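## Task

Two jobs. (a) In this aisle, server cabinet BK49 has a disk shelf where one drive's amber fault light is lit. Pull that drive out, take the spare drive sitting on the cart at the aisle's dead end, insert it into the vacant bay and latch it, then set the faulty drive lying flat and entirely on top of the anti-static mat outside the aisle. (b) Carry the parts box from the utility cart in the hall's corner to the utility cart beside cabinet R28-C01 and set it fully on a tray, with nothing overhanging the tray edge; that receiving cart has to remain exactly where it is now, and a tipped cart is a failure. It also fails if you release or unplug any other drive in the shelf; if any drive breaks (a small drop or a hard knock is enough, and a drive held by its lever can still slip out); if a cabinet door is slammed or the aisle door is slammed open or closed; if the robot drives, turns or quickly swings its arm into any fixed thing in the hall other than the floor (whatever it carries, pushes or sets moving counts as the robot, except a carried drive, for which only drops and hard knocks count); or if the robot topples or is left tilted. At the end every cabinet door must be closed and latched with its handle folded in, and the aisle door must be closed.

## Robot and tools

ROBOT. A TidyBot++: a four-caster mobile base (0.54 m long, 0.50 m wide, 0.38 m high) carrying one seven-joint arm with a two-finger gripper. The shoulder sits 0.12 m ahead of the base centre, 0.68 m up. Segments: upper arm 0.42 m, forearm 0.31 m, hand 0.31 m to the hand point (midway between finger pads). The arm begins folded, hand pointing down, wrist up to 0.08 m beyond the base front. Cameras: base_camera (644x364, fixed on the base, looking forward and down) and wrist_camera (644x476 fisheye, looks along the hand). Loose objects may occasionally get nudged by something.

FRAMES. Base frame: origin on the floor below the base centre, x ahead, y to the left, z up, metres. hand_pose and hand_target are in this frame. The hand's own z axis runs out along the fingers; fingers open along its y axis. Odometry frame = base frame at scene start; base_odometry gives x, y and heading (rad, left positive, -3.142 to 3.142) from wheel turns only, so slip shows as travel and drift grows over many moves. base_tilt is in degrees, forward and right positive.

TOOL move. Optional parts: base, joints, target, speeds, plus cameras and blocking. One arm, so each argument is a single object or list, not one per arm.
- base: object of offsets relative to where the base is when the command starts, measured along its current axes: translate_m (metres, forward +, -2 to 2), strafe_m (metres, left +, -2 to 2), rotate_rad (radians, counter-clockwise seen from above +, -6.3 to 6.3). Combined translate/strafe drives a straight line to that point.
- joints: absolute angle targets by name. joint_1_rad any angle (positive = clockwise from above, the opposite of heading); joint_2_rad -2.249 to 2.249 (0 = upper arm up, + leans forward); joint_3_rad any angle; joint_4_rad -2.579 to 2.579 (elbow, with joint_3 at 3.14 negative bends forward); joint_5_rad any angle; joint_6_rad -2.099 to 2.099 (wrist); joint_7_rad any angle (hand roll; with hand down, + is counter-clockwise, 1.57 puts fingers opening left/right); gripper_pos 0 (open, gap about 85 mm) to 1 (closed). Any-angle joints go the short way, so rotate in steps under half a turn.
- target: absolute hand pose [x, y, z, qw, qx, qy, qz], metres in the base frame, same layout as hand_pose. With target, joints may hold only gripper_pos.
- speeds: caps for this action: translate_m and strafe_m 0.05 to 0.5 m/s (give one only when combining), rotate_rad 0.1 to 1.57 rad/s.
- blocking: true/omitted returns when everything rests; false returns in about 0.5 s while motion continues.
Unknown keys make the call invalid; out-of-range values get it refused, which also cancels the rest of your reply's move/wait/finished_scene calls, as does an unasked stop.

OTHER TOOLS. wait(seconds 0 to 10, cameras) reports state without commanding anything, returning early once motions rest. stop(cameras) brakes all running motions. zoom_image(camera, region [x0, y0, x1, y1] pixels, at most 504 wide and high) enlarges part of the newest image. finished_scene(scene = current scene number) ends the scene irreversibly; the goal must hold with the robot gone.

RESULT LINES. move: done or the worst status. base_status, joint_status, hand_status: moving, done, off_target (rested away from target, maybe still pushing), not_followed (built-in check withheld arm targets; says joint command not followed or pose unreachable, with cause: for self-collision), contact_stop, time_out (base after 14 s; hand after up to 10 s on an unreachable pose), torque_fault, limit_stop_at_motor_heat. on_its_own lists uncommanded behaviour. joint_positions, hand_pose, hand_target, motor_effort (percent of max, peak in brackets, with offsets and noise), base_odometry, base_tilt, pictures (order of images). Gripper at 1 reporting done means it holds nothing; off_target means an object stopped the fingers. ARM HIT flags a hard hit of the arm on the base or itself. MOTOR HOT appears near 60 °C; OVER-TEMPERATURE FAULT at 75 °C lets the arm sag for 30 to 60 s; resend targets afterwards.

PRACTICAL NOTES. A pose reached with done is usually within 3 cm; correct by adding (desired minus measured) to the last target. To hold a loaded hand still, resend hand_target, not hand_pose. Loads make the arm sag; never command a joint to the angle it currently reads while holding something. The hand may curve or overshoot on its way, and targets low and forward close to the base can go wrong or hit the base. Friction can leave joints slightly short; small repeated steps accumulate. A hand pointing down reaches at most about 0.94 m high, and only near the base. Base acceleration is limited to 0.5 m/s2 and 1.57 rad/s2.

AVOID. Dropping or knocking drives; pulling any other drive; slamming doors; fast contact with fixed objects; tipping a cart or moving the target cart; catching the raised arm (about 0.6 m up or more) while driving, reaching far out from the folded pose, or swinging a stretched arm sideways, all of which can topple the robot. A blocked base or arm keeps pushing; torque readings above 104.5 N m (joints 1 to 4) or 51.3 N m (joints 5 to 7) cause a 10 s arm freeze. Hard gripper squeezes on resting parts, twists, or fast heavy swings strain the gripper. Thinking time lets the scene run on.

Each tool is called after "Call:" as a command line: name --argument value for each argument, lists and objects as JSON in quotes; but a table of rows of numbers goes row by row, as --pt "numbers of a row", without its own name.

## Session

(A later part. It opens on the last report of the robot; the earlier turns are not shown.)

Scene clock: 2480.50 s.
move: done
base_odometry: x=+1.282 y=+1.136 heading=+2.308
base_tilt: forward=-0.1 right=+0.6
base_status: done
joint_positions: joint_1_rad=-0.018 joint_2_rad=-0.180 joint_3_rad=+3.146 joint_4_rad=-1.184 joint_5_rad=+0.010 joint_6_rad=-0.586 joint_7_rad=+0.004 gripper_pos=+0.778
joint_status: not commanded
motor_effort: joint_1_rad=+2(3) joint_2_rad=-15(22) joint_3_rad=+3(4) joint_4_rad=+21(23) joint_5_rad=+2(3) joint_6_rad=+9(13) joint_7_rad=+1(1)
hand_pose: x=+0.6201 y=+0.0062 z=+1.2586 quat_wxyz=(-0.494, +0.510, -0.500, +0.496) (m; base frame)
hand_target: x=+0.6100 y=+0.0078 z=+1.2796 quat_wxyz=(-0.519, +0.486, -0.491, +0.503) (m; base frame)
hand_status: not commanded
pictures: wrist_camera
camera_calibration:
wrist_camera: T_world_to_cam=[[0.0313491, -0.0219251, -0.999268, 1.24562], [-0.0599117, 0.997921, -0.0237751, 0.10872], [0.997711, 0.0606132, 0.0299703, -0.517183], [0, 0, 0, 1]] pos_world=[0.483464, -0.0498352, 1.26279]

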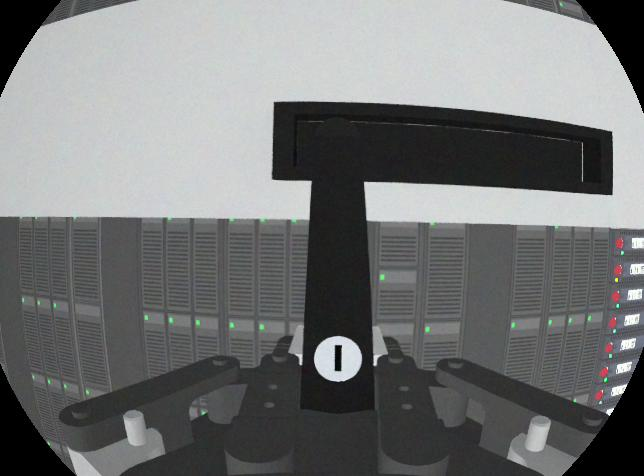

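Call:
move --base '{"translate_m": -0.03, "strafe_m": 0.003}' --speeds '{"translate_m": 0.05}' --cameras '["wrist_camera"]'

Call:
move --base '{"translate_m": -0.03, "strafe_m": 0.006}' --speeds '{"translate_m": 0.05}' --cameras '["wrist_camera", "base_camera"]'

Scene clock: 2495.70 s.
move: done
base_odometry: x=+1.300 y=+1.112 heading=+2.309
base_tilt: forward=-0.2 right=+0.5
base_status: done
joint_positions: joint_1_rad=-0.025 joint_2_rad=-0.181 joint_3_rad=+3.138 joint_4_rad=-1.188 joint_5_rad=+0.010 joint_6_rad=-0.582 joint_7_rad=+0.002 gripper_pos=+0.779
joint_status: not commanded
motor_effort: joint_1_rad=+3(4) joint_2_rad=-16(22) joint_3_rad=+4(5) joint_4_rad=+21(23) joint_5_rad=+3(4) joint_6_rad=+8(12) joint_7_rad=+1(2)
hand_pose: x=+0.6198 y=+0.0140 z=+1.2585 quat_wxyz=(-0.498, +0.513, -0.496, +0.493) (m; base frame)
hand_target: x=+0.6100 y=+0.0078 z=+1.2796 quat_wxyz=(-0.519, +0.486, -0.491, +0.503) (m; base frame)
hand_status: not commanded
pictures: wrist_camera
camera_calibration:
wrist_camera: T_world_to_cam=[[0.0334337, -0.0211649, -0.999217, 1.24429], [-0.0737782, 0.996996, -0.0235864, 0.109405], [0.996714, 0.074509, 0.0317718, -0.519259], [0, 0, 0, 1]] pos_world=[0.484024, -0.0440514, 1.26239]

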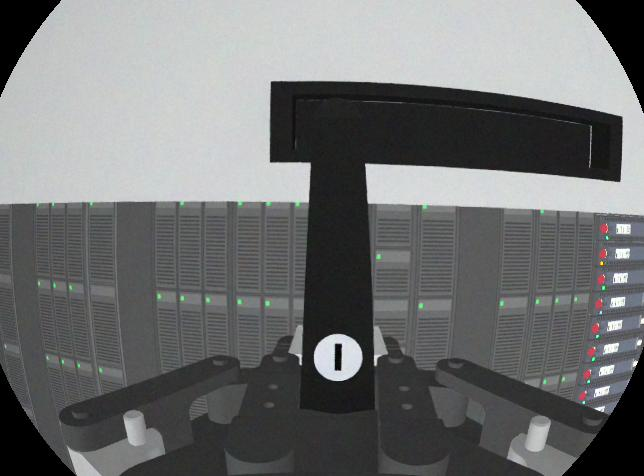

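Scene clock: 2496.80 s.
move: done
base_odometry: x=+1.316 y=+1.086 heading=+2.309
base_tilt: forward=-0.1 right=+0.5
base_status: done
joint_positions: joint_1_rad=-0.031 joint_2_rad=-0.181 joint_3_rad=+3.131 joint_4_rad=-1.190 joint_5_rad=+0.010 joint_6_rad=-0.577 joint_7_rad=+0.002 gripper_pos=+0.779
joint_status: not commanded
motor_effort: joint_1_rad=+4(6) joint_2_rad=-17(22) joint_3_rad=+5(7) joint_4_rad=+20(24) joint_5_rad=+3(4) joint_6_rad=+8(12) joint_7_rad=+1(2)
hand_pose: x=+0.6201 y=+0.0212 z=+1.2582 quat_wxyz=(-0.502, +0.516, -0.492, +0.490) (m; base frame)
hand_target: x=+0.6100 y=+0.0078 z=+1.2796 quat_wxyz=(-0.519, +0.486, -0.491, +0.503) (m; base frame)
hand_status: not commanded
pictures: base_camera, wrist_camera
camera_calibration:
wrist_camera: T_world_to_cam=[[0.0354643, -0.0213912, -0.999142, 1.24288], [-0.0867089, 0.995935, -0.0244002, 0.111255], [0.995602, 0.0874998, 0.0334654, -0.521711], [0, 0, 0, 1]] pos_world=[0.484986, -0.0385667, 1.26199]

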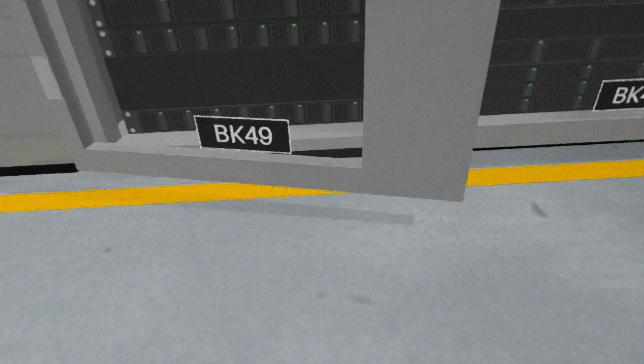

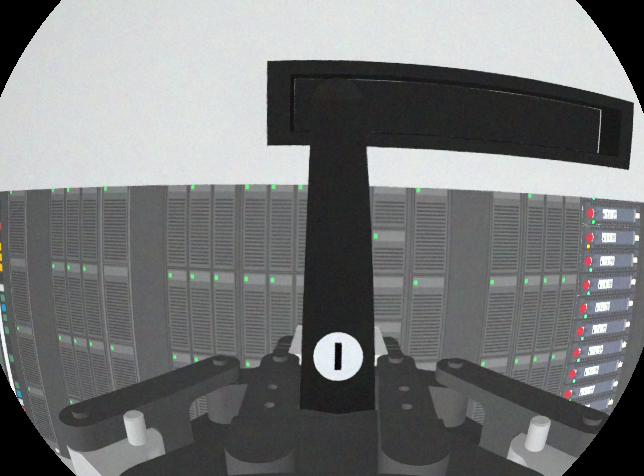

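Call:
move --base '{"translate_m": -0.04, "strafe_m": 0.018}' --speeds '{"translate_m": 0.05}' --cameras '[]'

Call:
move --base '{"translate_m": -0.04, "strafe_m": 0.025}' --speeds '{"translate_m": 0.05}' --cameras '["wrist_camera", "base_camera"]'

Scene clock: 2543.80 s.
move: done
base_odometry: x=+1.330 y=+1.044 heading=+2.309
base_tilt: forward=+0.0 right=+0.5
base_status: done
joint_positions: joint_1_rad=-0.033 joint_2_rad=-0.180 joint_3_rad=+3.128 joint_4_rad=-1.191 joint_5_rad=+0.010 joint_6_rad=-0.574 joint_7_rad=+0.002 gripper_pos=+0.779
joint_status: not commanded
motor_effort: joint_1_rad=+3(6) joint_2_rad=-17(21) joint_3_rad=+4(8) joint_4_rad=+20(23) joint_5_rad=+3(5) joint_6_rad=+8(12) joint_7_rad=+1(2)
hand_pose: x=+0.6206 y=+0.0247 z=+1.2582 quat_wxyz=(-0.504, +0.517, -0.490, +0.489) (m; base frame)
hand_target: x=+0.6100 y=+0.0078 z=+1.2796 quat_wxyz=(-0.519, +0.486, -0.491, +0.503) (m; base frame)
hand_status: not commanded
pictures: none
No camera images: "cameras" was empty.

Scene clock: 2545.27 s.
move: done
base_odometry: x=+1.339 y=+0.997 heading=+2.309
base_tilt: forward=-0.1 right=+0.5
base_status: done
joint_positions: joint_1_rad=-0.035 joint_2_rad=-0.178 joint_3_rad=+3.126 joint_4_rad=-1.192 joint_5_rad=+0.010 joint_6_rad=-0.571 joint_7_rad=+0.001 gripper_pos=+0.780
joint_status: not commanded
motor_effort: joint_1_rad=+3(6) joint_2_rad=-17(21) joint_3_rad=+5(8) joint_4_rad=+19(22) joint_5_rad=+3(5) joint_6_rad=+8(12) joint_7_rad=+1(2)
hand_pose: x=+0.6215 y=+0.0267 z=+1.2580 quat_wxyz=(-0.505, +0.518, -0.489, +0.488) (m; base frame)
hand_target: x=+0.6100 y=+0.0078 z=+1.2796 quat_wxyz=(-0.519, +0.486, -0.491, +0.503) (m; base frame)
hand_status: not commanded
pictures: base_camera, wrist_camera
camera_calibration:
wrist_camera: T_world_to_cam=[[0.0377601, -0.0208589, -0.999069, 1.24111], [-0.0962629, 0.995057, -0.0244134, 0.111879], [0.994639, 0.0970951, 0.0355655, -0.525871], [0, 0, 0, 1]] pos_world=[0.486958, -0.0343786, 1.26139]

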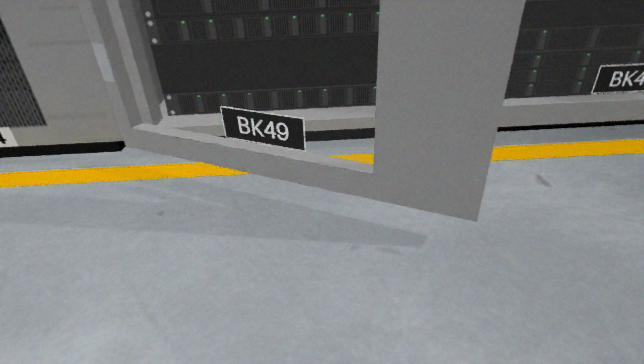

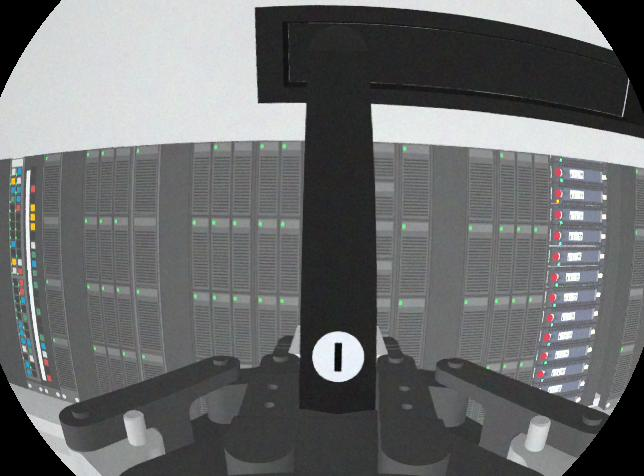

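Call:
move --base '{"translate_m": -0.045, "strafe_m": 0.033}' --speeds '{"translate_m": 0.05}' --cameras '["wrist_camera", "base_camera"]'

Scene clock: 2555.40 s.
move: done
base_odometry: x=+1.345 y=+0.942 heading=+2.309
base_tilt: forward=-0.1 right=+0.5
base_status: done
joint_positions: joint_1_rad=-0.035 joint_2_rad=-0.170 joint_3_rad=+3.124 joint_4_rad=-1.192 joint_5_rad=+0.010 joint_6_rad=-0.560 joint_7_rad=+0.001 gripper_pos=+0.782
joint_status: not commanded
motor_effort: joint_1_rad=+4(6) joint_2_rad=-21(23) joint_3_rad=+5(8) joint_4_rad=+21(22) joint_5_rad=+1(4) joint_6_rad=+5(8) joint_7_rad=-1(2)
hand_pose: x=+0.6262 y=+0.0284 z=+1.2572 quat_wxyz=(-0.506, +0.518, -0.487, +0.488) (m; base frame)
hand_target: x=+0.6100 y=+0.0078 z=+1.2796 quat_wxyz=(-0.519, +0.486, -0.491, +0.503) (m; base frame)
hand_status: not commanded
pictures: base_camera, wrist_camera
camera_calibration:
wrist_camera: T_world_to_cam=[[0.0406263, -0.0206945, -0.99896, 1.23831], [-0.0989987, 0.994783, -0.024634, 0.112548], [0.994258, 0.0998966, 0.0383656, -0.534081], [0, 0, 0, 1]] pos_world=[0.491849, -0.0329822, 1.26028]

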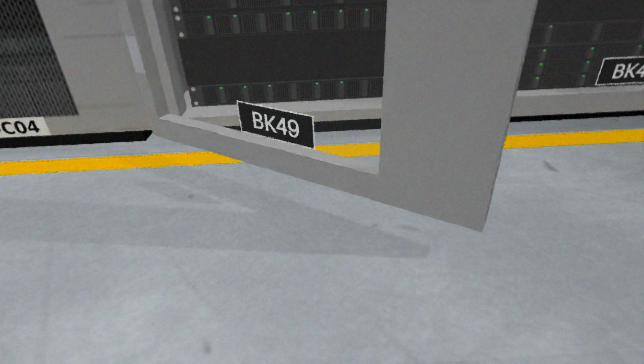

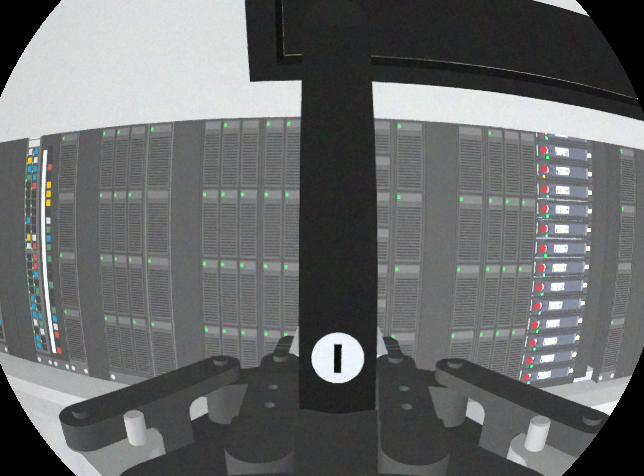

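Call:
move --joints '{"gripper_pos": 0.65}' --cameras '[]'

Call:
move --joints '{"gripper_pos": 0.4}' --cameras '["wrist_camera"]'

Scene clock: 2578.03 s.
move: done
base_odometry: x=+1.345 y=+0.942 heading=+2.309
base_tilt: forward=+0.0 right=+0.5
base_status: not commanded
joint_positions: joint_1_rad=-0.025 joint_2_rad=-0.183 joint_3_rad=+3.132 joint_4_rad=-1.192 joint_5_rad=+0.010 joint_6_rad=-0.560 joint_7_rad=-0.002 gripper_pos=+0.650
joint_status: all done
motor_effort: joint_1_rad=+0(4) joint_2_rad=-14(21) joint_3_rad=+0(5) joint_4_rad=+21(24) joint_5_rad=+1(1) joint_6_rad=+8(11) joint_7_rad=+0(1)
hand_pose: x=+0.6193 y=+0.0180 z=+1.2636 quat_wxyz=(-0.506, +0.509, -0.490, +0.495) (m; base frame)
hand_target: x=+0.6100 y=+0.0078 z=+1.2796 quat_wxyz=(-0.519, +0.486, -0.491, +0.503) (m; base frame)
hand_status: not commanded
pictures: none
No camera images: "cameras" was empty.

Scene clock: 2578.70 s.
move: done
base_odometry: x=+1.345 y=+0.942 heading=+2.309
base_tilt: forward=-0.1 right=+0.5
base_status: not commanded
joint_positions: joint_1_rad=-0.025 joint_2_rad=-0.183 joint_3_rad=+3.132 joint_4_rad=-1.192 joint_5_rad=+0.010 joint_6_rad=-0.560 joint_7_rad=-0.002 gripper_pos=+0.400
joint_status: all done
motor_effort: joint_1_rad=-1(1) joint_2_rad=-13(14) joint_3_rad=+0(1) joint_4_rad=+20(21) joint_5_rad=+1(1) joint_6_rad=+8(8) joint_7_rad=+0(1)
hand_pose: x=+0.6193 y=+0.0180 z=+1.2636 quat_wxyz=(-0.506, +0.509, -0.490, +0.495) (m; base frame)
hand_target: x=+0.6100 y=+0.0078 z=+1.2796 quat_wxyz=(-0.519, +0.486, -0.491, +0.503) (m; base frame)
hand_status: not commanded
pictures: wrist_camera
camera_calibration:
wrist_camera: T_world_to_cam=[[0.0526737, -0.0175222, -0.998458, 1.23653], [-0.0801922, 0.996543, -0.0217191, 0.107084], [0.995387, 0.0812126, 0.0510865, -0.542846], [0, 0, 0, 1]] pos_world=[0.483797, -0.0409609, 1.26468]

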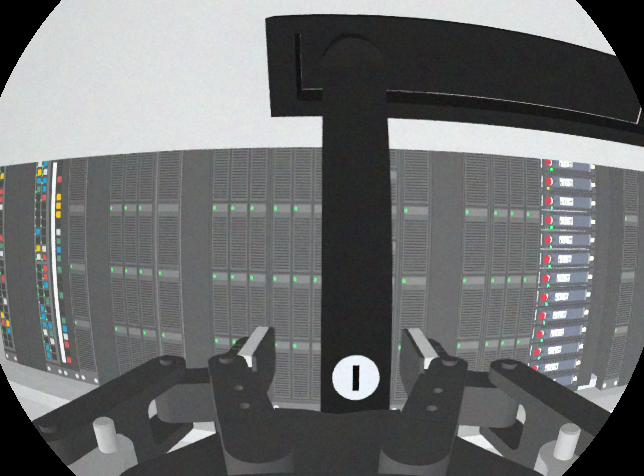

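Call:
move --joints '{"joint_2_rad": -0.353, "joint_4_rad": -1.292, "joint_6_rad": -0.69}' --cameras '["wrist_camera"]'

Scene clock: 2584.87 s.
move: done
base_odometry: x=+1.345 y=+0.942 heading=+2.309
base_tilt: forward=-0.1 right=+0.5
base_status: not commanded
joint_positions: joint_1_rad=-0.025 joint_2_rad=-0.344 joint_3_rad=+3.132 joint_4_rad=-1.271 joint_5_rad=+0.010 joint_6_rad=-0.638 joint_7_rad=-0.002 gripper_pos=+0.400
joint_status: all done
motor_effort: joint_1_rad=+0(1) joint_2_rad=-7(17) joint_3_rad=+0(1) joint_4_rad=+19(21) joint_5_rad=+1(1) joint_6_rad=+7(9) joint_7_rad=+0(1)
hand_pose: x=+0.5393 y=+0.0157 z=+1.2685 quat_wxyz=(-0.506, +0.508, -0.489, +0.497) (m; base frame)
hand_target: x=+0.5379 y=+0.0061 z=+1.2442 quat_wxyz=(-0.492, +0.512, -0.517, +0.478) (m; base frame)
hand_status: not commanded
pictures: wrist_camera
camera_calibration:
wrist_camera: T_world_to_cam=[[0.0568214, -0.0183762, -0.998215, 1.24318], [-0.07905, 0.996609, -0.0228464, 0.103822], [0.99525, 0.0802071, 0.0551761, -0.468355], [0, 0, 0, 1]] pos_world=[0.403698, -0.0430593, 1.26917]

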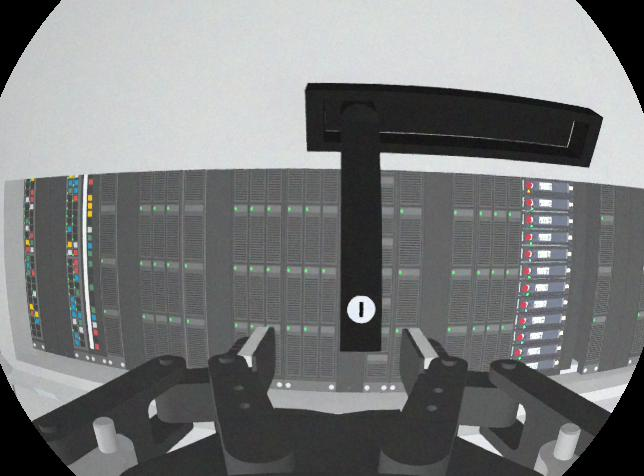

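Call:
move --base '{"strafe_m": -0.32}' --speeds '{"strafe_m": 0.15}' --joints '{"gripper_pos": 0.95}' --cameras '["base_camera", "wrist_camera"]'

Scene clock: 2596.57 s.
move: done
base_odometry: x=+1.582 y=+1.157 heading=+2.309
base_tilt: forward=+0.0 right=+0.6
base_status: done
joint_positions: joint_1_rad=-0.025 joint_2_rad=-0.344 joint_3_rad=+3.135 joint_4_rad=-1.271 joint_5_rad=+0.010 joint_6_rad=-0.638 joint_7_rad=-0.002 gripper_pos=+0.950
joint_status: all done
motor_effort: joint_1_rad=+0(2) joint_2_rad=-7(9) joint_3_rad=+0(4) joint_4_rad=+19(20) joint_5_rad=+1(2) joint_6_rad=+8(8) joint_7_rad=+0(1)
hand_pose: x=+0.5394 y=+0.0137 z=+1.2682 quat_wxyz=(-0.505, +0.507, -0.490, +0.497) (m; base frame)
hand_target: x=+0.5379 y=+0.0061 z=+1.2442 quat_wxyz=(-0.492, +0.512, -0.517, +0.478) (m; base frame)
hand_status: not commanded
pictures: base_camera, wrist_camera
camera_calibration:
wrist_camera: T_world_to_cam=[[0.055996, -0.0176163, -0.998276, 1.24319], [-0.0757244, 0.99689, -0.0218394, 0.102797], [0.995555, 0.0768167, 0.0544878, -0.467616], [0, 0, 0, 1]] pos_world=[0.403708, -0.0446557, 1.26878]

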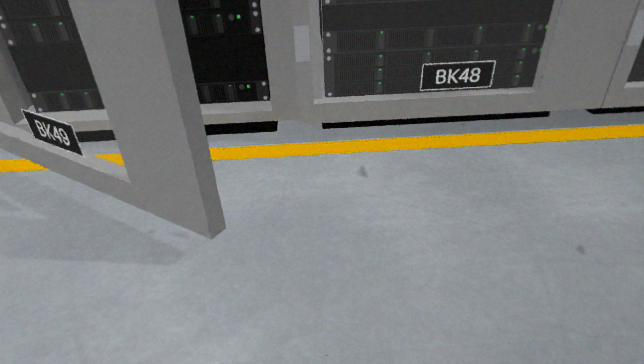

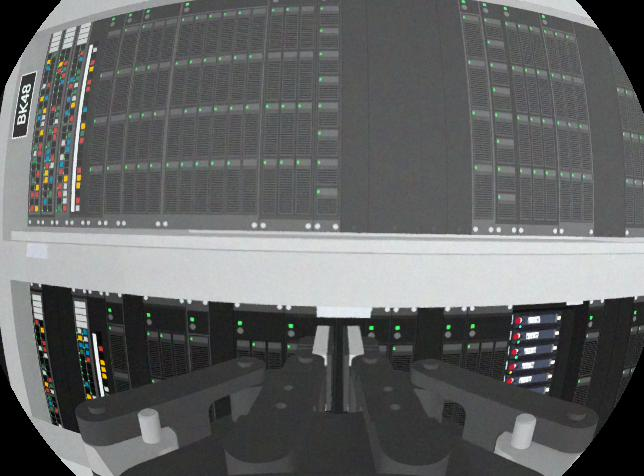

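Call:
move --base '{"translate_m": 0.1}' --speeds '{"translate_m": 0.1}' --cameras '[]'

Call:
move --base '{"strafe_m": 0.12}' --speeds '{"strafe_m": 0.06}' --cameras '["base_camera", "wrist_camera"]'

Scene clock: 2614.87 s.
move: done
base_odometry: x=+1.514 y=+1.231 heading=+2.308
base_tilt: forward=-0.1 right=+0.5
base_status: done
joint_positions: joint_1_rad=-0.025 joint_2_rad=-0.346 joint_3_rad=+3.135 joint_4_rad=-1.273 joint_5_rad=+0.010 joint_6_rad=-0.639 joint_7_rad=-0.002 gripper_pos=+0.950
joint_status: not commanded
motor_effort: joint_1_rad=-1(1) joint_2_rad=-7(11) joint_3_rad=+0(1) joint_4_rad=+19(20) joint_5_rad=+1(1) joint_6_rad=+7(8) joint_7_rad=+1(1)
hand_pose: x=+0.5387 y=+0.0136 z=+1.2678 quat_wxyz=(-0.505, +0.507, -0.490, +0.497) (m; base frame)
hand_target: x=+0.5379 y=+0.0061 z=+1.2442 quat_wxyz=(-0.492, +0.512, -0.517, +0.478) (m; base frame)
hand_status: not commanded
pictures: none
No camera images: "cameras" was empty.

Scene clock: 2617.37 s.
move: done
base_odometry: x=+1.425 y=+1.151 heading=+2.308
base_tilt: forward=-0.1 right=+0.4
base_status: done
joint_positions: joint_1_rad=-0.010 joint_2_rad=-0.348 joint_3_rad=+3.153 joint_4_rad=-1.273 joint_5_rad=+0.010 joint_6_rad=-0.641 joint_7_rad=-0.002 gripper_pos=+0.950
joint_status: not commanded
motor_effort: joint_1_rad=-1(5) joint_2_rad=-5(7) joint_3_rad=-2(7) joint_4_rad=+19(20) joint_5_rad=+0(2) joint_6_rad=+7(9) joint_7_rad=+1(1)
hand_pose: x=+0.5381 y=-0.0030 z=+1.2677 quat_wxyz=(-0.499, +0.498, -0.500, +0.503) (m; base frame)
hand_target: x=+0.5379 y=+0.0061 z=+1.2442 quat_wxyz=(-0.492, +0.512, -0.517, +0.478) (m; base frame)
hand_status: not commanded
pictures: base_camera, wrist_camera
camera_calibration:
wrist_camera: T_world_to_cam=[[0.0540854, -0.0134251, -0.998446, 1.24379], [-0.0444498, 0.998886, -0.0158388, 0.0948516], [0.997546, 0.0452373, 0.0534284, -0.464793], [0, 0, 0, 1]] pos_world=[0.400598, -0.057022, 1.26819]

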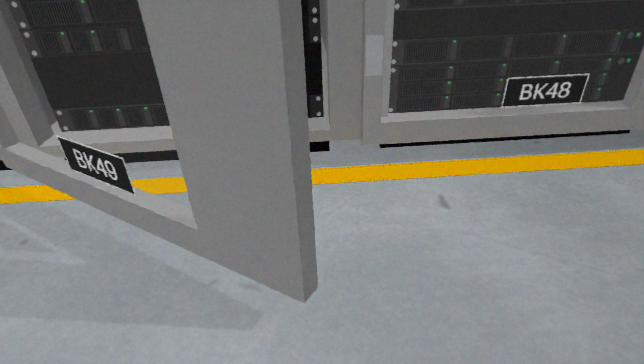

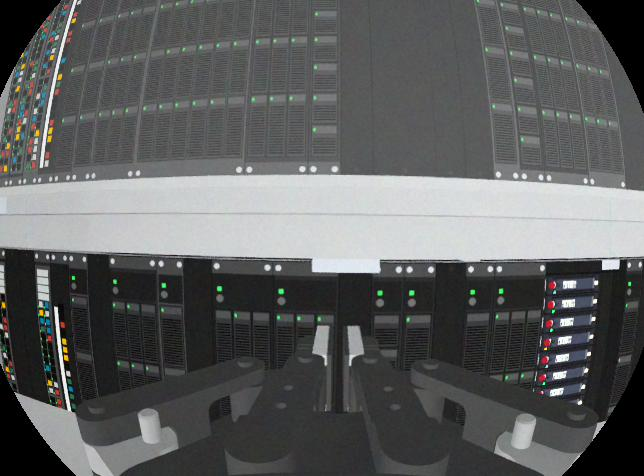

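Call:
move --base '{"strafe_m": 0.12, "translate_m": -0.06}' --speeds '{"strafe_m": 0.06}' --cameras '["base_camera", "wrist_camera"]'

Scene clock: 2630.03 s.
move: done
base_odometry: x=+1.377 y=+1.026 heading=+2.308
base_tilt: forward=-0.1 right=+0.6
base_status: done
joint_positions: joint_1_rad=+0.045 joint_2_rad=-0.387 joint_3_rad=+3.226 joint_4_rad=-1.281 joint_5_rad=+0.012 joint_6_rad=-0.682 joint_7_rad=-0.002 gripper_pos=+0.950
joint_status: not commanded
motor_effort: joint_1_rad=-12(15) joint_2_rad=+4(8) joint_3_rad=-17(21) joint_4_rad=+21(21) joint_5_rad=-8(11) joint_6_rad=+12(14) joint_7_rad=-1(1)
hand_pose: x=+0.5125 y=-0.0688 z=+1.2662 quat_wxyz=(-0.471, +0.461, -0.539, +0.524) (m; base frame)
hand_target: x=+0.5379 y=+0.0061 z=+1.2442 quat_wxyz=(-0.492, +0.512, -0.517, +0.478) (m; base frame)
hand_status: not commanded
pictures: base_camera, wrist_camera
camera_calibration:
wrist_camera: T_world_to_cam=[[0.0449028, 0.00794668, -0.99896, 1.24972], [0.0800973, 0.99672, 0.0115292, 0.0607838], [0.995775, -0.0805316, 0.044119, -0.432178], [0, 0, 0, 1]] pos_world=[0.369368, -0.10532, 1.26678]

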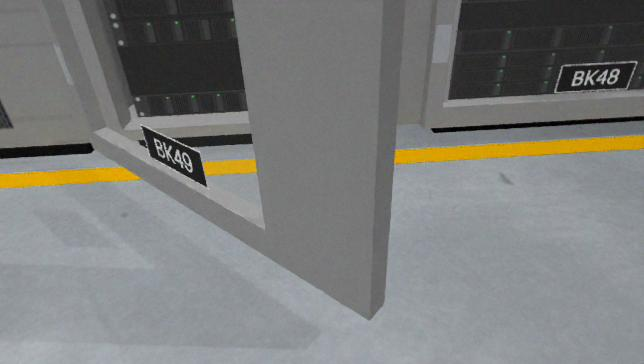

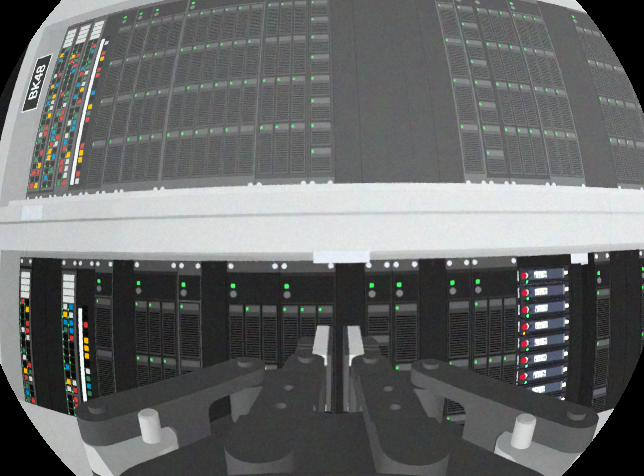

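Call:
wait --seconds 1 --cameras '["base_camera"]'

Scene clock: 2647.67 s.
base_odometry: x=+1.377 y=+1.026 heading=+2.308
base_tilt: forward=-0.2 right=+0.5
base_status: done
joint_positions: joint_1_rad=+0.045 joint_2_rad=-0.387 joint_3_rad=+3.227 joint_4_rad=-1.281 joint_5_rad=+0.012 joint_6_rad=-0.682 joint_7_rad=-0.002 gripper_pos=+0.950
joint_status: not commanded
motor_effort: joint_1_rad=-12(15) joint_2_rad=+4(8) joint_3_rad=-18(21) joint_4_rad=+19(21) joint_5_rad=-8(11) joint_6_rad=+12(14) joint_7_rad=+0(1)
hand_pose: x=+0.5125 y=-0.0689 z=+1.2662 quat_wxyz=(-0.471, +0.461, -0.539, +0.524) (m; base frame)
hand_target: x=+0.5379 y=+0.0061 z=+1.2442 quat_wxyz=(-0.492, +0.512, -0.517, +0.478) (m; base frame)
hand_status: not commanded
wait: 1.00 s; at rest from the start
pictures: base_camera

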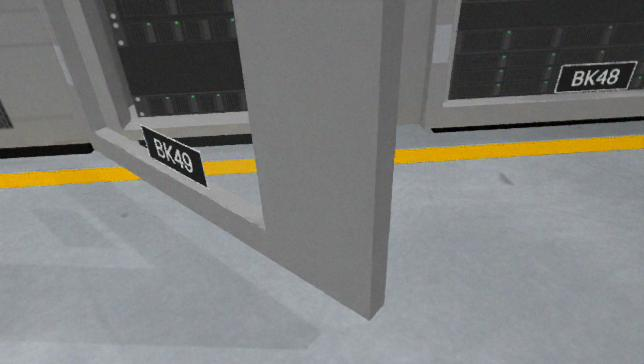

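Call:
move --base '{"strafe_m": 0.1, "translate_m": -0.02}' --speeds '{"strafe_m": 0.06}' --cameras '["base_camera"]'

Scene clock: 2660.43 s.
move: done
base_odometry: x=+1.316 y=+0.944 heading=+2.308
base_tilt: forward=-0.1 right=+0.6
base_status: done
joint_positions: joint_1_rad=+0.083 joint_2_rad=-0.431 joint_3_rad=+3.284 joint_4_rad=-1.290 joint_5_rad=+0.052 joint_6_rad=-0.717 joint_7_rad=-0.002 gripper_pos=+0.950
joint_status: not commanded
motor_effort: joint_1_rad=-20(22) joint_2_rad=+13(16) joint_3_rad=-30(33) joint_4_rad=+22(23) joint_5_rad=-14(17) joint_6_rad=+17(18) joint_7_rad=+0(1)
hand_pose: x=+0.4783 y=-0.1226 z=+1.2659 quat_wxyz=(-0.438, +0.431, -0.565, +0.550) (m; base frame)
hand_target: x=+0.5379 y=+0.0061 z=+1.2442 quat_wxyz=(-0.492, +0.512, -0.517, +0.478) (m; base frame)
hand_status: not commanded
pictures: base_camera

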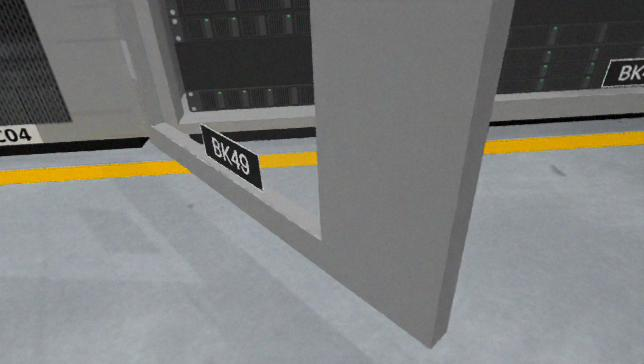

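Call:
move --cameras '["wrist_camera", "base_camera"]'

Scene clock: 2700.67 s.
base_odometry: x=+1.316 y=+0.944 heading=+2.308
base_tilt: forward=-0.1 right=+0.6
base_status: done
joint_positions: joint_1_rad=+0.083 joint_2_rad=-0.431 joint_3_rad=+3.284 joint_4_rad=-1.290 joint_5_rad=+0.052 joint_6_rad=-0.717 joint_7_rad=-0.002 gripper_pos=+0.950
joint_status: not commanded
motor_effort: joint_1_rad=-19(22) joint_2_rad=+14(16) joint_3_rad=-29(33) joint_4_rad=+21(23) joint_5_rad=-14(17) joint_6_rad=+16(18) joint_7_rad=+0(1)
hand_pose: x=+0.4782 y=-0.1227 z=+1.2658 quat_wxyz=(-0.438, +0.431, -0.565, +0.550) (m; base frame)
hand_target: x=+0.5379 y=+0.0061 z=+1.2442 quat_wxyz=(-0.492, +0.512, -0.517, +0.478) (m; base frame)
hand_status: not commanded
pictures: base_camera, wrist_camera
camera_calibration:
wrist_camera: T_world_to_cam=[[0.0413886, 0.000498198, -0.999143, 1.25223], [0.194678, 0.98083, 0.00855342, 0.0642883], [0.979994, -0.194865, 0.0404982, -0.40425], [0, 0, 0, 1]] pos_world=[0.331819, -0.142454, 1.26698]

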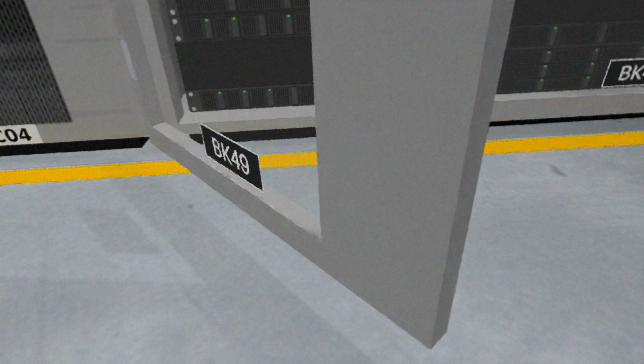

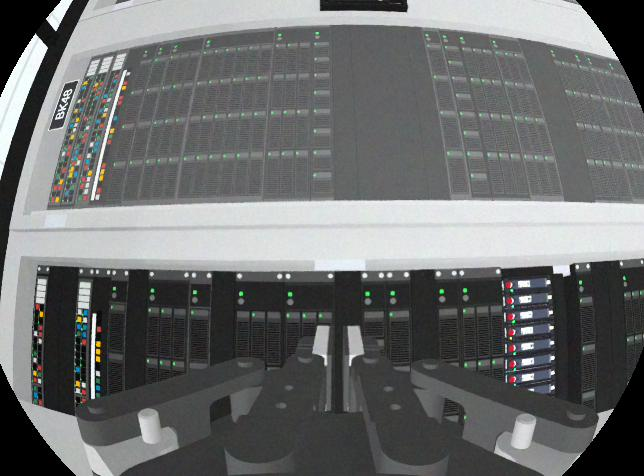

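Call:
move --base '{"strafe_m": -0.08}' --speeds '{"strafe_m": 0.06}' --cameras '["base_camera"]'

Scene clock: 2738.53 s.
move: done
base_odometry: x=+1.376 y=+0.998 heading=+2.308
base_tilt: forward=-0.2 right=+0.6
base_status: done
joint_positions: joint_1_rad=+0.012 joint_2_rad=-0.414 joint_3_rad=+3.184 joint_4_rad=-1.285 joint_5_rad=+0.052 joint_6_rad=-0.717 joint_7_rad=-0.002 gripper_pos=+0.950
joint_status: not commanded
motor_effort: joint_1_rad=-5(19) joint_2_rad=+5(14) joint_3_rad=-8(30) joint_4_rad=+15(23) joint_5_rad=-3(14) joint_6_rad=+7(16) joint_7_rad=+1(1)
hand_pose: x=+0.5003 y=-0.0388 z=+1.2644 quat_wxyz=(-0.469, +0.488, -0.520, +0.521) (m; base frame)
hand_target: x=+0.5379 y=+0.0061 z=+1.2442 quat_wxyz=(-0.492, +0.512, -0.517, +0.478) (m; base frame)
hand_status: not commanded
pictures: base_camera

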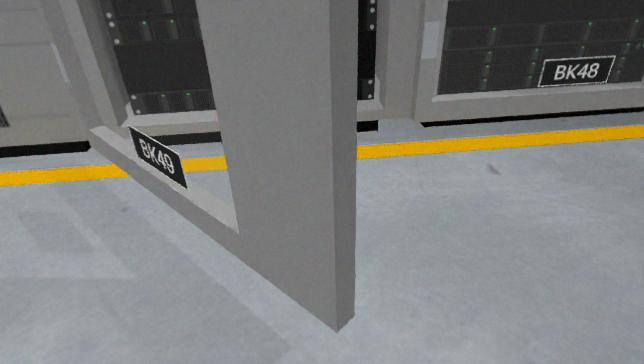

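Call:
move --base '{"strafe_m": -0.26}' --speeds '{"strafe_m": 0.15}' --cameras '[]'

Call:
move --base '{"translate_m": 0.11}' --speeds '{"translate_m": 0.1}' --joints '{"joint_1_rad": -0.015, "joint_2_rad": -0.353, "joint_3_rad": 3.142, "joint_4_rad": -1.292, "joint_5_rad": 0.012, "joint_6_rad": -0.69}' --cameras '["base_camera"]'

Scene clock: 2779.43 s.
move: done
base_odometry: x=+1.569 y=+1.172 heading=+2.307
base_tilt: forward=+0.0 right=+0.6
base_status: done
joint_positions: joint_1_rad=-0.009 joint_2_rad=-0.363 joint_3_rad=+3.151 joint_4_rad=-1.285 joint_5_rad=+0.052 joint_6_rad=-0.717 joint_7_rad=-0.002 gripper_pos=+0.950
joint_status: not commanded
motor_effort: joint_1_rad=+0(6) joint_2_rad=-6(8) joint_3_rad=+0(9) joint_4_rad=+19(20) joint_5_rad=+1(3) joint_6_rad=+7(8) joint_7_rad=+0(1)
hand_pose: x=+0.5306 y=-0.0111 z=+1.2441 quat_wxyz=(-0.465, +0.517, -0.516, +0.500) (m; base frame)
hand_target: x=+0.5379 y=+0.0061 z=+1.2442 quat_wxyz=(-0.492, +0.512, -0.517, +0.478) (m; base frame)
hand_status: not commanded
pictures: none
No camera images: "cameras" was empty.

Scene clock: 2781.07 s.
move: done
base_odometry: x=+1.495 y=+1.254 heading=+2.307
base_tilt: forward=-0.1 right=+0.5
base_status: done
joint_positions: joint_1_rad=-0.009 joint_2_rad=-0.356 joint_3_rad=+3.151 joint_4_rad=-1.285 joint_5_rad=+0.052 joint_6_rad=-0.717 joint_7_rad=-0.002 gripper_pos=+0.950
joint_status: all done
motor_effort: joint_1_rad=+0(2) joint_2_rad=-6(10) joint_3_rad=+0(1) joint_4_rad=+19(20) joint_5_rad=+1(2) joint_6_rad=+7(8) joint_7_rad=+0(1)
hand_pose: x=+0.5346 y=-0.0111 z=+1.2412 quat_wxyz=(-0.464, +0.519, -0.518, +0.498) (m; base frame)
hand_target: x=+0.5380 y=+0.0050 z=+1.2442 quat_wxyz=(-0.492, +0.511, -0.518, +0.479) (m; base frame)
hand_status: not commanded
pictures: base_camera

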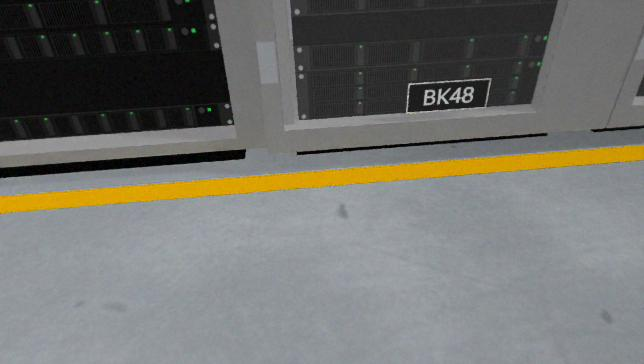

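Call:
move --joints '{"joint_1_rad": -0.3}' --cameras '[]'

Call:
move --joints '{"joint_1_rad": -0.64}' --cameras '["wrist_camera"]'

Scene clock: 2792.23 s.
move: done
base_odometry: x=+1.495 y=+1.254 heading=+2.307
base_tilt: forward=-0.1 right=+0.5
base_status: not commanded
joint_positions: joint_1_rad=-0.286 joint_2_rad=-0.356 joint_3_rad=+3.151 joint_4_rad=-1.285 joint_5_rad=+0.052 joint_6_rad=-0.717 joint_7_rad=-0.002 gripper_pos=+0.950
joint_status: all done
motor_effort: joint_1_rad=-1(2) joint_2_rad=-7(7) joint_3_rad=+0(1) joint_4_rad=+19(20) joint_5_rad=+1(2) joint_6_rad=+8(8) joint_7_rad=+0(1)
hand_pose: x=+0.5219 y=+0.1027 z=+1.2412 quat_wxyz=(-0.528, +0.585, -0.441, +0.429) (m; base frame)
hand_target: x=+0.5196 y=+0.1226 z=+1.2442 quat_wxyz=(-0.555, +0.579, -0.440, +0.404) (m; base frame)
hand_status: not commanded
pictures: none
No camera images: "cameras" was empty.

Scene clock: 2793.70 s.
move: done
base_odometry: x=+1.495 y=+1.254 heading=+2.307
base_tilt: forward=-0.1 right=+0.5
base_status: not commanded
joint_positions: joint_1_rad=-0.626 joint_2_rad=-0.356 joint_3_rad=+3.151 joint_4_rad=-1.285 joint_5_rad=+0.052 joint_6_rad=-0.717 joint_7_rad=-0.002 gripper_pos=+0.950
joint_status: all done
motor_effort: joint_1_rad=-1(2) joint_2_rad=-6(7) joint_3_rad=+0(1) joint_4_rad=+19(20) joint_5_rad=+1(2) joint_6_rad=+7(8) joint_7_rad=+0(1)
hand_pose: x=+0.4646 y=+0.2312 z=+1.2412 quat_wxyz=(-0.593, +0.652, -0.336, +0.334) (m; base frame)
hand_target: x=+0.4558 y=+0.2492 z=+1.2442 quat_wxyz=(-0.615, +0.645, -0.336, +0.304) (m; base frame)
hand_status: not commanded
pictures: wrist_camera
camera_calibration:
wrist_camera: T_world_to_cam=[[0.00573759, -0.0531687, -0.998569, 1.25627], [-0.594271, 0.802939, -0.0461669, 0.195582], [0.804244, 0.593685, -0.0269897, -0.337809], [0, 0, 0, 1]] pos_world=[0.380701, 0.110306, 1.25438]

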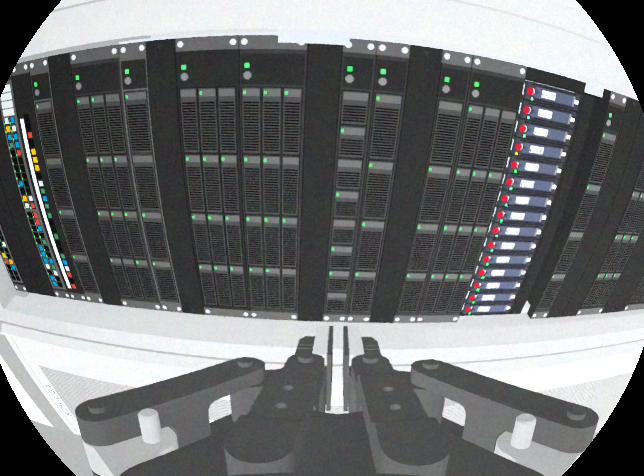

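Call:
move --base '{"translate_m": -0.036, "strafe_m": 0.048}' --speeds '{"strafe_m": 0.06}' --cameras '["base_camera"]'

Call:
move --base '{"translate_m": -0.036, "strafe_m": 0.048}' --speeds '{"strafe_m": 0.06}' --cameras '["base_camera"]'

Scene clock: 2805.17 s.
move: done
base_odometry: x=+1.483 y=+1.195 heading=+2.307
base_tilt: forward=-0.1 right=+0.5
base_status: done
joint_positions: joint_1_rad=-0.630 joint_2_rad=-0.356 joint_3_rad=+3.151 joint_4_rad=-1.285 joint_5_rad=+0.052 joint_6_rad=-0.717 joint_7_rad=-0.002 gripper_pos=+0.950
joint_status: not commanded
motor_effort: joint_1_rad=+0(3) joint_2_rad=-6(7) joint_3_rad=+0(4) joint_4_rad=+19(20) joint_5_rad=+1(2) joint_6_rad=+8(8) joint_7_rad=+0(1)
hand_pose: x=+0.4634 y=+0.2329 z=+1.2412 quat_wxyz=(-0.593, +0.652, -0.334, +0.332) (m; base frame)
hand_target: x=+0.4558 y=+0.2492 z=+1.2442 quat_wxyz=(-0.615, +0.645, -0.336, +0.304) (m; base frame)
hand_status: not commanded
pictures: base_camera

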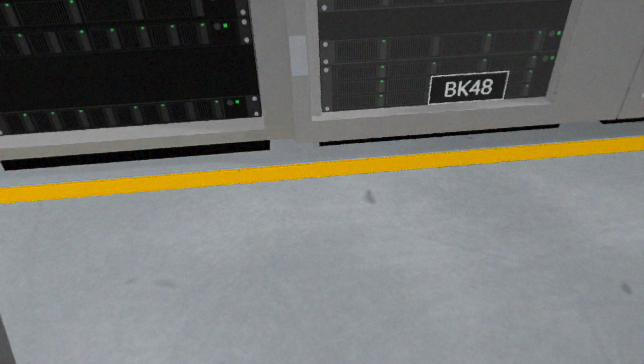

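Scene clock: 2806.67 s.
move: done
base_odometry: x=+1.472 y=+1.136 heading=+2.307
base_tilt: forward=-0.2 right=+0.5
base_status: done
joint_positions: joint_1_rad=-0.631 joint_2_rad=-0.356 joint_3_rad=+3.150 joint_4_rad=-1.285 joint_5_rad=+0.052 joint_6_rad=-0.717 joint_7_rad=-0.002 gripper_pos=+0.950
joint_status: not commanded
motor_effort: joint_1_rad=+0(3) joint_2_rad=-6(7) joint_3_rad=+0(5) joint_4_rad=+19(20) joint_5_rad=+1(2) joint_6_rad=+7(8) joint_7_rad=+0(1)
hand_pose: x=+0.4627 y=+0.2339 z=+1.2412 quat_wxyz=(-0.594, +0.653, -0.333, +0.332) (m; base frame)
hand_target: x=+0.4558 y=+0.2492 z=+1.2442 quat_wxyz=(-0.615, +0.645, -0.336, +0.304) (m; base frame)
hand_status: not commanded
pictures: base_camera

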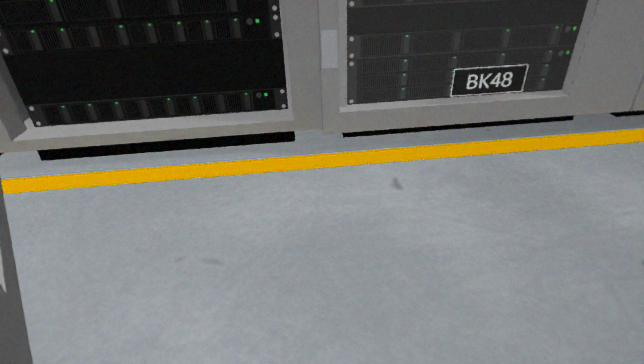

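Call:
move --base '{"translate_m": -0.03, "strafe_m": 0.06}' --speeds '{"strafe_m": 0.06}' --cameras '["base_camera", "wrist_camera"]'

Scene clock: 2816.00 s.
move: done
base_odometry: x=+1.447 y=+1.073 heading=+2.307
base_tilt: forward=-0.1 right=+0.5
base_status: done
joint_positions: joint_1_rad=-0.634 joint_2_rad=-0.371 joint_3_rad=+3.145 joint_4_rad=-1.285 joint_5_rad=+0.052 joint_6_rad=-0.717 joint_7_rad=-0.002 gripper_pos=+0.950
joint_status: not commanded
motor_effort: joint_1_rad=+0(2) joint_2_rad=-1(7) joint_3_rad=+1(4) joint_4_rad=+17(21) joint_5_rad=+1(3) joint_6_rad=+7(10) joint_7_rad=+0(1)
hand_pose: x=+0.4537 y=+0.2319 z=+1.2474 quat_wxyz=(-0.600, +0.650, -0.328, +0.333) (m; base frame)
hand_target: x=+0.4558 y=+0.2492 z=+1.2442 quat_wxyz=(-0.615, +0.645, -0.336, +0.304) (m; base frame)
hand_status: not commanded
pictures: base_camera, wrist_camera
camera_calibration:
wrist_camera: T_world_to_cam=[[0.0198747, -0.0457925, -0.998753, 1.25464], [-0.604948, 0.794788, -0.0484789, 0.198432], [0.796017, 0.605157, -0.011906, -0.34706], [0, 0, 0, 1]] pos_world=[0.371371, 0.109768, 1.25856]

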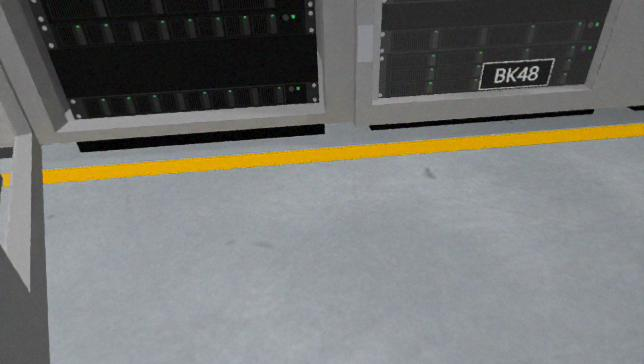

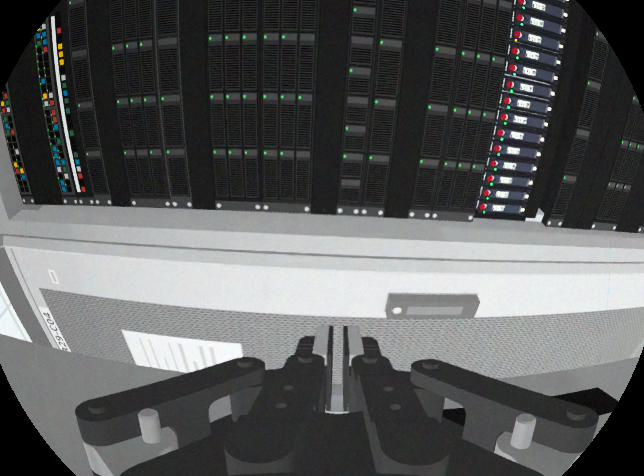

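Call:
move --base '{"translate_m": -0.02, "strafe_m": 0.08}' --speeds '{"strafe_m": 0.06}' --joints '{"joint_1_rad": -0.5}' --cameras '["base_camera", "wrist_camera"]'

Scene clock: 2830.27 s.
move: done
base_odometry: x=+1.402 y=+1.005 heading=+2.307
base_tilt: forward=-0.1 right=+0.5
base_status: done
joint_positions: joint_1_rad=-0.508 joint_2_rad=-0.418 joint_3_rad=+3.139 joint_4_rad=-1.285 joint_5_rad=+0.052 joint_6_rad=-0.717 joint_7_rad=-0.002 gripper_pos=+0.950
joint_status: all done
motor_effort: joint_1_rad=+1(3) joint_2_rad=+8(12) joint_3_rad=+1(6) joint_4_rad=+16(21) joint_5_rad=+2(3) joint_6_rad=+9(12) joint_7_rad=+0(1)
hand_pose: x=+0.4552 y=+0.1778 z=+1.2656 quat_wxyz=(-0.592, +0.615, -0.359, +0.378) (m; base frame)
hand_target: x=+0.4873 y=+0.1998 z=+1.2442 quat_wxyz=(-0.592, +0.620, -0.380, +0.346) (m; base frame)
hand_status: not commanded
pictures: base_camera, wrist_camera
camera_calibration:
wrist_camera: T_world_to_cam=[[0.0556877, -0.0272608, -0.998076, 1.24981], [-0.502264, 0.863173, -0.0516, 0.18837], [0.862919, 0.504171, 0.0343761, -0.386336], [0, 0, 0, 1]] pos_world=[0.358389, 0.0662539, 1.27041]

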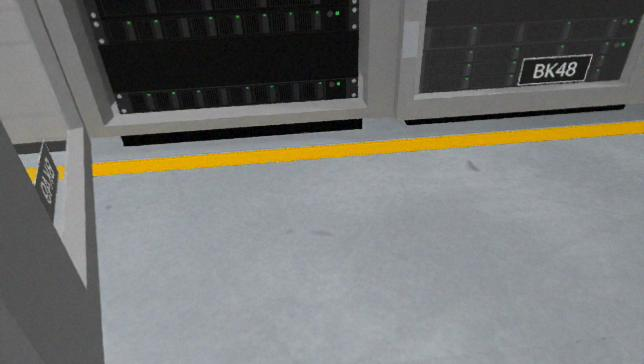

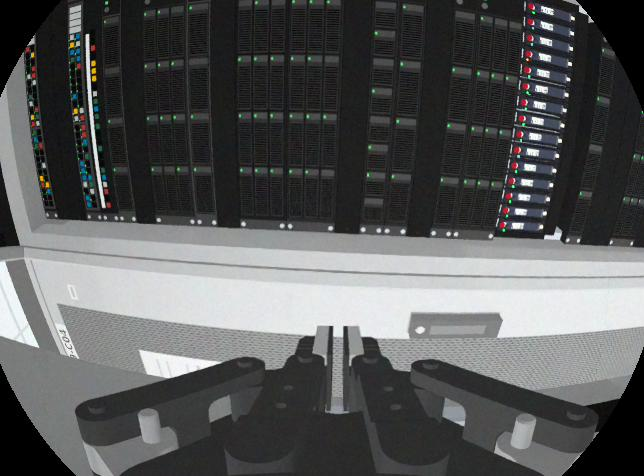

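Call:
move --base '{"translate_m": -0.02, "strafe_m": 0.08}' --speeds '{"strafe_m": 0.06}' --joints '{"joint_1_rad": -0.38}' --cameras '["base_camera"]'

Call:
move --base '{"translate_m": -0.01, "strafe_m": 0.08}' --speeds '{"strafe_m": 0.06}' --joints '{"joint_1_rad": -0.25}' --cameras '["base_camera", "wrist_camera"]'

Scene clock: 2844.03 s.
move: done
base_odometry: x=+1.356 y=+0.936 heading=+2.307
base_tilt: forward=-0.2 right=+0.5
base_status: done
joint_positions: joint_1_rad=-0.388 joint_2_rad=-0.453 joint_3_rad=+3.139 joint_4_rad=-1.285 joint_5_rad=+0.052 joint_6_rad=-0.717 joint_7_rad=-0.002 gripper_pos=+0.950
joint_status: all done
motor_effort: joint_1_rad=-1(2) joint_2_rad=+17(20) joint_3_rad=+1(6) joint_4_rad=+16(19) joint_5_rad=+1(3) joint_6_rad=+12(15) joint_7_rad=+0(1)
hand_pose: x=+0.4545 y=+0.1287 z=+1.2787 quat_wxyz=(-0.579, +0.582, -0.388, +0.419) (m; base frame)
hand_target: x=+0.5086 y=+0.1542 z=+1.2442 quat_wxyz=(-0.571, +0.596, -0.416, +0.381) (m; base frame)
hand_status: not commanded
pictures: base_camera

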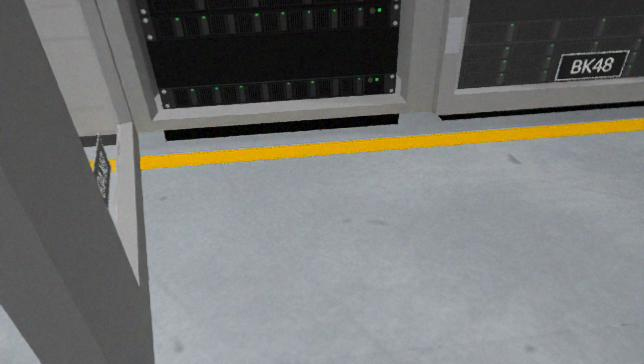

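Scene clock: 2845.87 s.
move: done
base_odometry: x=+1.304 y=+0.875 heading=+2.307
base_tilt: forward=-0.2 right=+0.6
base_status: done
joint_positions: joint_1_rad=-0.254 joint_2_rad=-0.490 joint_3_rad=+3.146 joint_4_rad=-1.285 joint_5_rad=+0.052 joint_6_rad=-0.719 joint_7_rad=-0.002 gripper_pos=+0.950
joint_status: all done
motor_effort: joint_1_rad=+0(3) joint_2_rad=+25(28) joint_3_rad=-1(4) joint_4_rad=+15(18) joint_5_rad=+1(3) joint_6_rad=+13(16) joint_7_rad=-1(1)
hand_pose: x=+0.4483 y=+0.0731 z=+1.2911 quat_wxyz=(-0.559, +0.542, -0.421, +0.465) (m; base frame)
hand_target: x=+0.5253 y=+0.1024 z=+1.2442 quat_wxyz=(-0.545, +0.568, -0.454, +0.418) (m; base frame)
hand_status: not commanded
pictures: base_camera, wrist_camera
camera_calibration:
wrist_camera: T_world_to_cam=[[0.114425, -0.0200495, -0.99323, 1.23973], [-0.260493, 0.964207, -0.0494736, 0.158036], [0.958671, 0.26439, 0.105106, -0.445161], [0, 0, 0, 1]] pos_world=[0.326075, -0.0098276, 1.28594]

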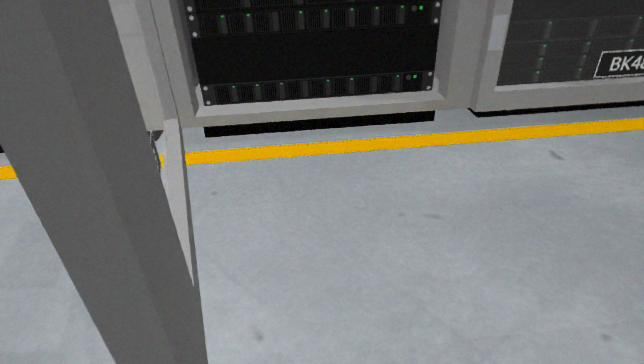

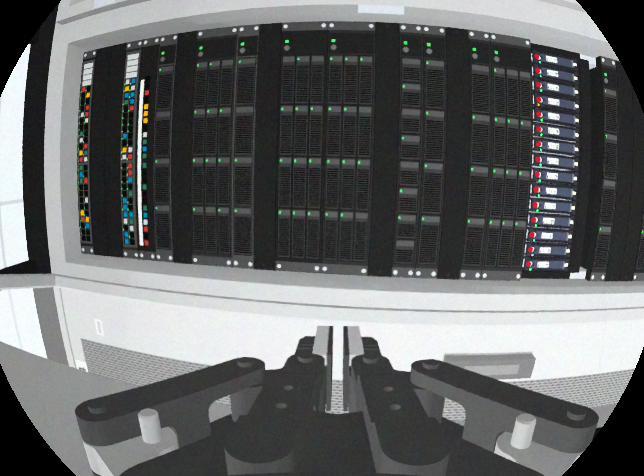

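Call:
move --base '{"strafe_m": -0.2}' --speeds '{"strafe_m": 0.1}' --cameras '[]'

Call:
move --base '{"strafe_m": -0.2}' --speeds '{"strafe_m": 0.15}' --joints '{"joint_1_rad": -0.015, "joint_2_rad": -0.45, "joint_3_rad": 3.142, "joint_4_rad": -2.3, "joint_5_rad": 0.012, "joint_6_rad": 0.3}' --cameras '["base_camera"]'

Scene clock: 2887.37 s.
move: done
base_odometry: x=+1.452 y=+1.009 heading=+2.307
base_tilt: forward=-0.1 right=+0.5
base_status: done
joint_positions: joint_1_rad=-0.254 joint_2_rad=-0.368 joint_3_rad=+3.142 joint_4_rad=-1.273 joint_5_rad=+0.052 joint_6_rad=-0.714 joint_7_rad=-0.002 gripper_pos=+0.950
joint_status: not commanded
motor_effort: joint_1_rad=+0(1) joint_2_rad=-6(25) joint_3_rad=+0(5) joint_4_rad=+19(20) joint_5_rad=+1(3) joint_6_rad=+7(13) joint_7_rad=+0(1)
hand_pose: x=+0.5147 y=+0.0933 z=+1.2538 quat_wxyz=(-0.530, +0.574, -0.441, +0.442) (m; base frame)
hand_target: x=+0.5253 y=+0.1024 z=+1.2442 quat_wxyz=(-0.545, +0.568, -0.454, +0.418) (m; base frame)
hand_status: not commanded
pictures: none
No camera images: "cameras" was empty.

Scene clock: 2890.00 s.
move: done
base_odometry: x=+1.600 y=+1.143 heading=+2.306
base_tilt: forward=-0.1 right=+0.5
base_status: done
joint_positions: joint_1_rad=-0.031 joint_2_rad=-0.423 joint_3_rad=+3.141 joint_4_rad=-2.278 joint_5_rad=+0.052 joint_6_rad=+0.230 joint_7_rad=-0.002 gripper_pos=+0.950
joint_status: all done
motor_effort: joint_1_rad=+0(2) joint_2_rad=-7(10) joint_3_rad=+1(4) joint_4_rad=+22(24) joint_5_rad=+1(2) joint_6_rad=+7(9) joint_7_rad=+0(1)
hand_pose: x=+0.5585 y=+0.0188 z=+0.9602 quat_wxyz=(-0.485, +0.537, -0.489, +0.487) (m; base frame)
hand_target: x=+0.5493 y=+0.0087 z=+0.9805 quat_wxyz=(-0.514, +0.495, -0.495, +0.496) (m; base frame)
hand_status: not commanded
pictures: base_camera

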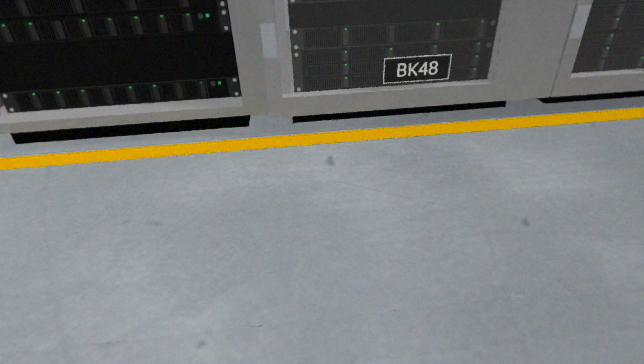

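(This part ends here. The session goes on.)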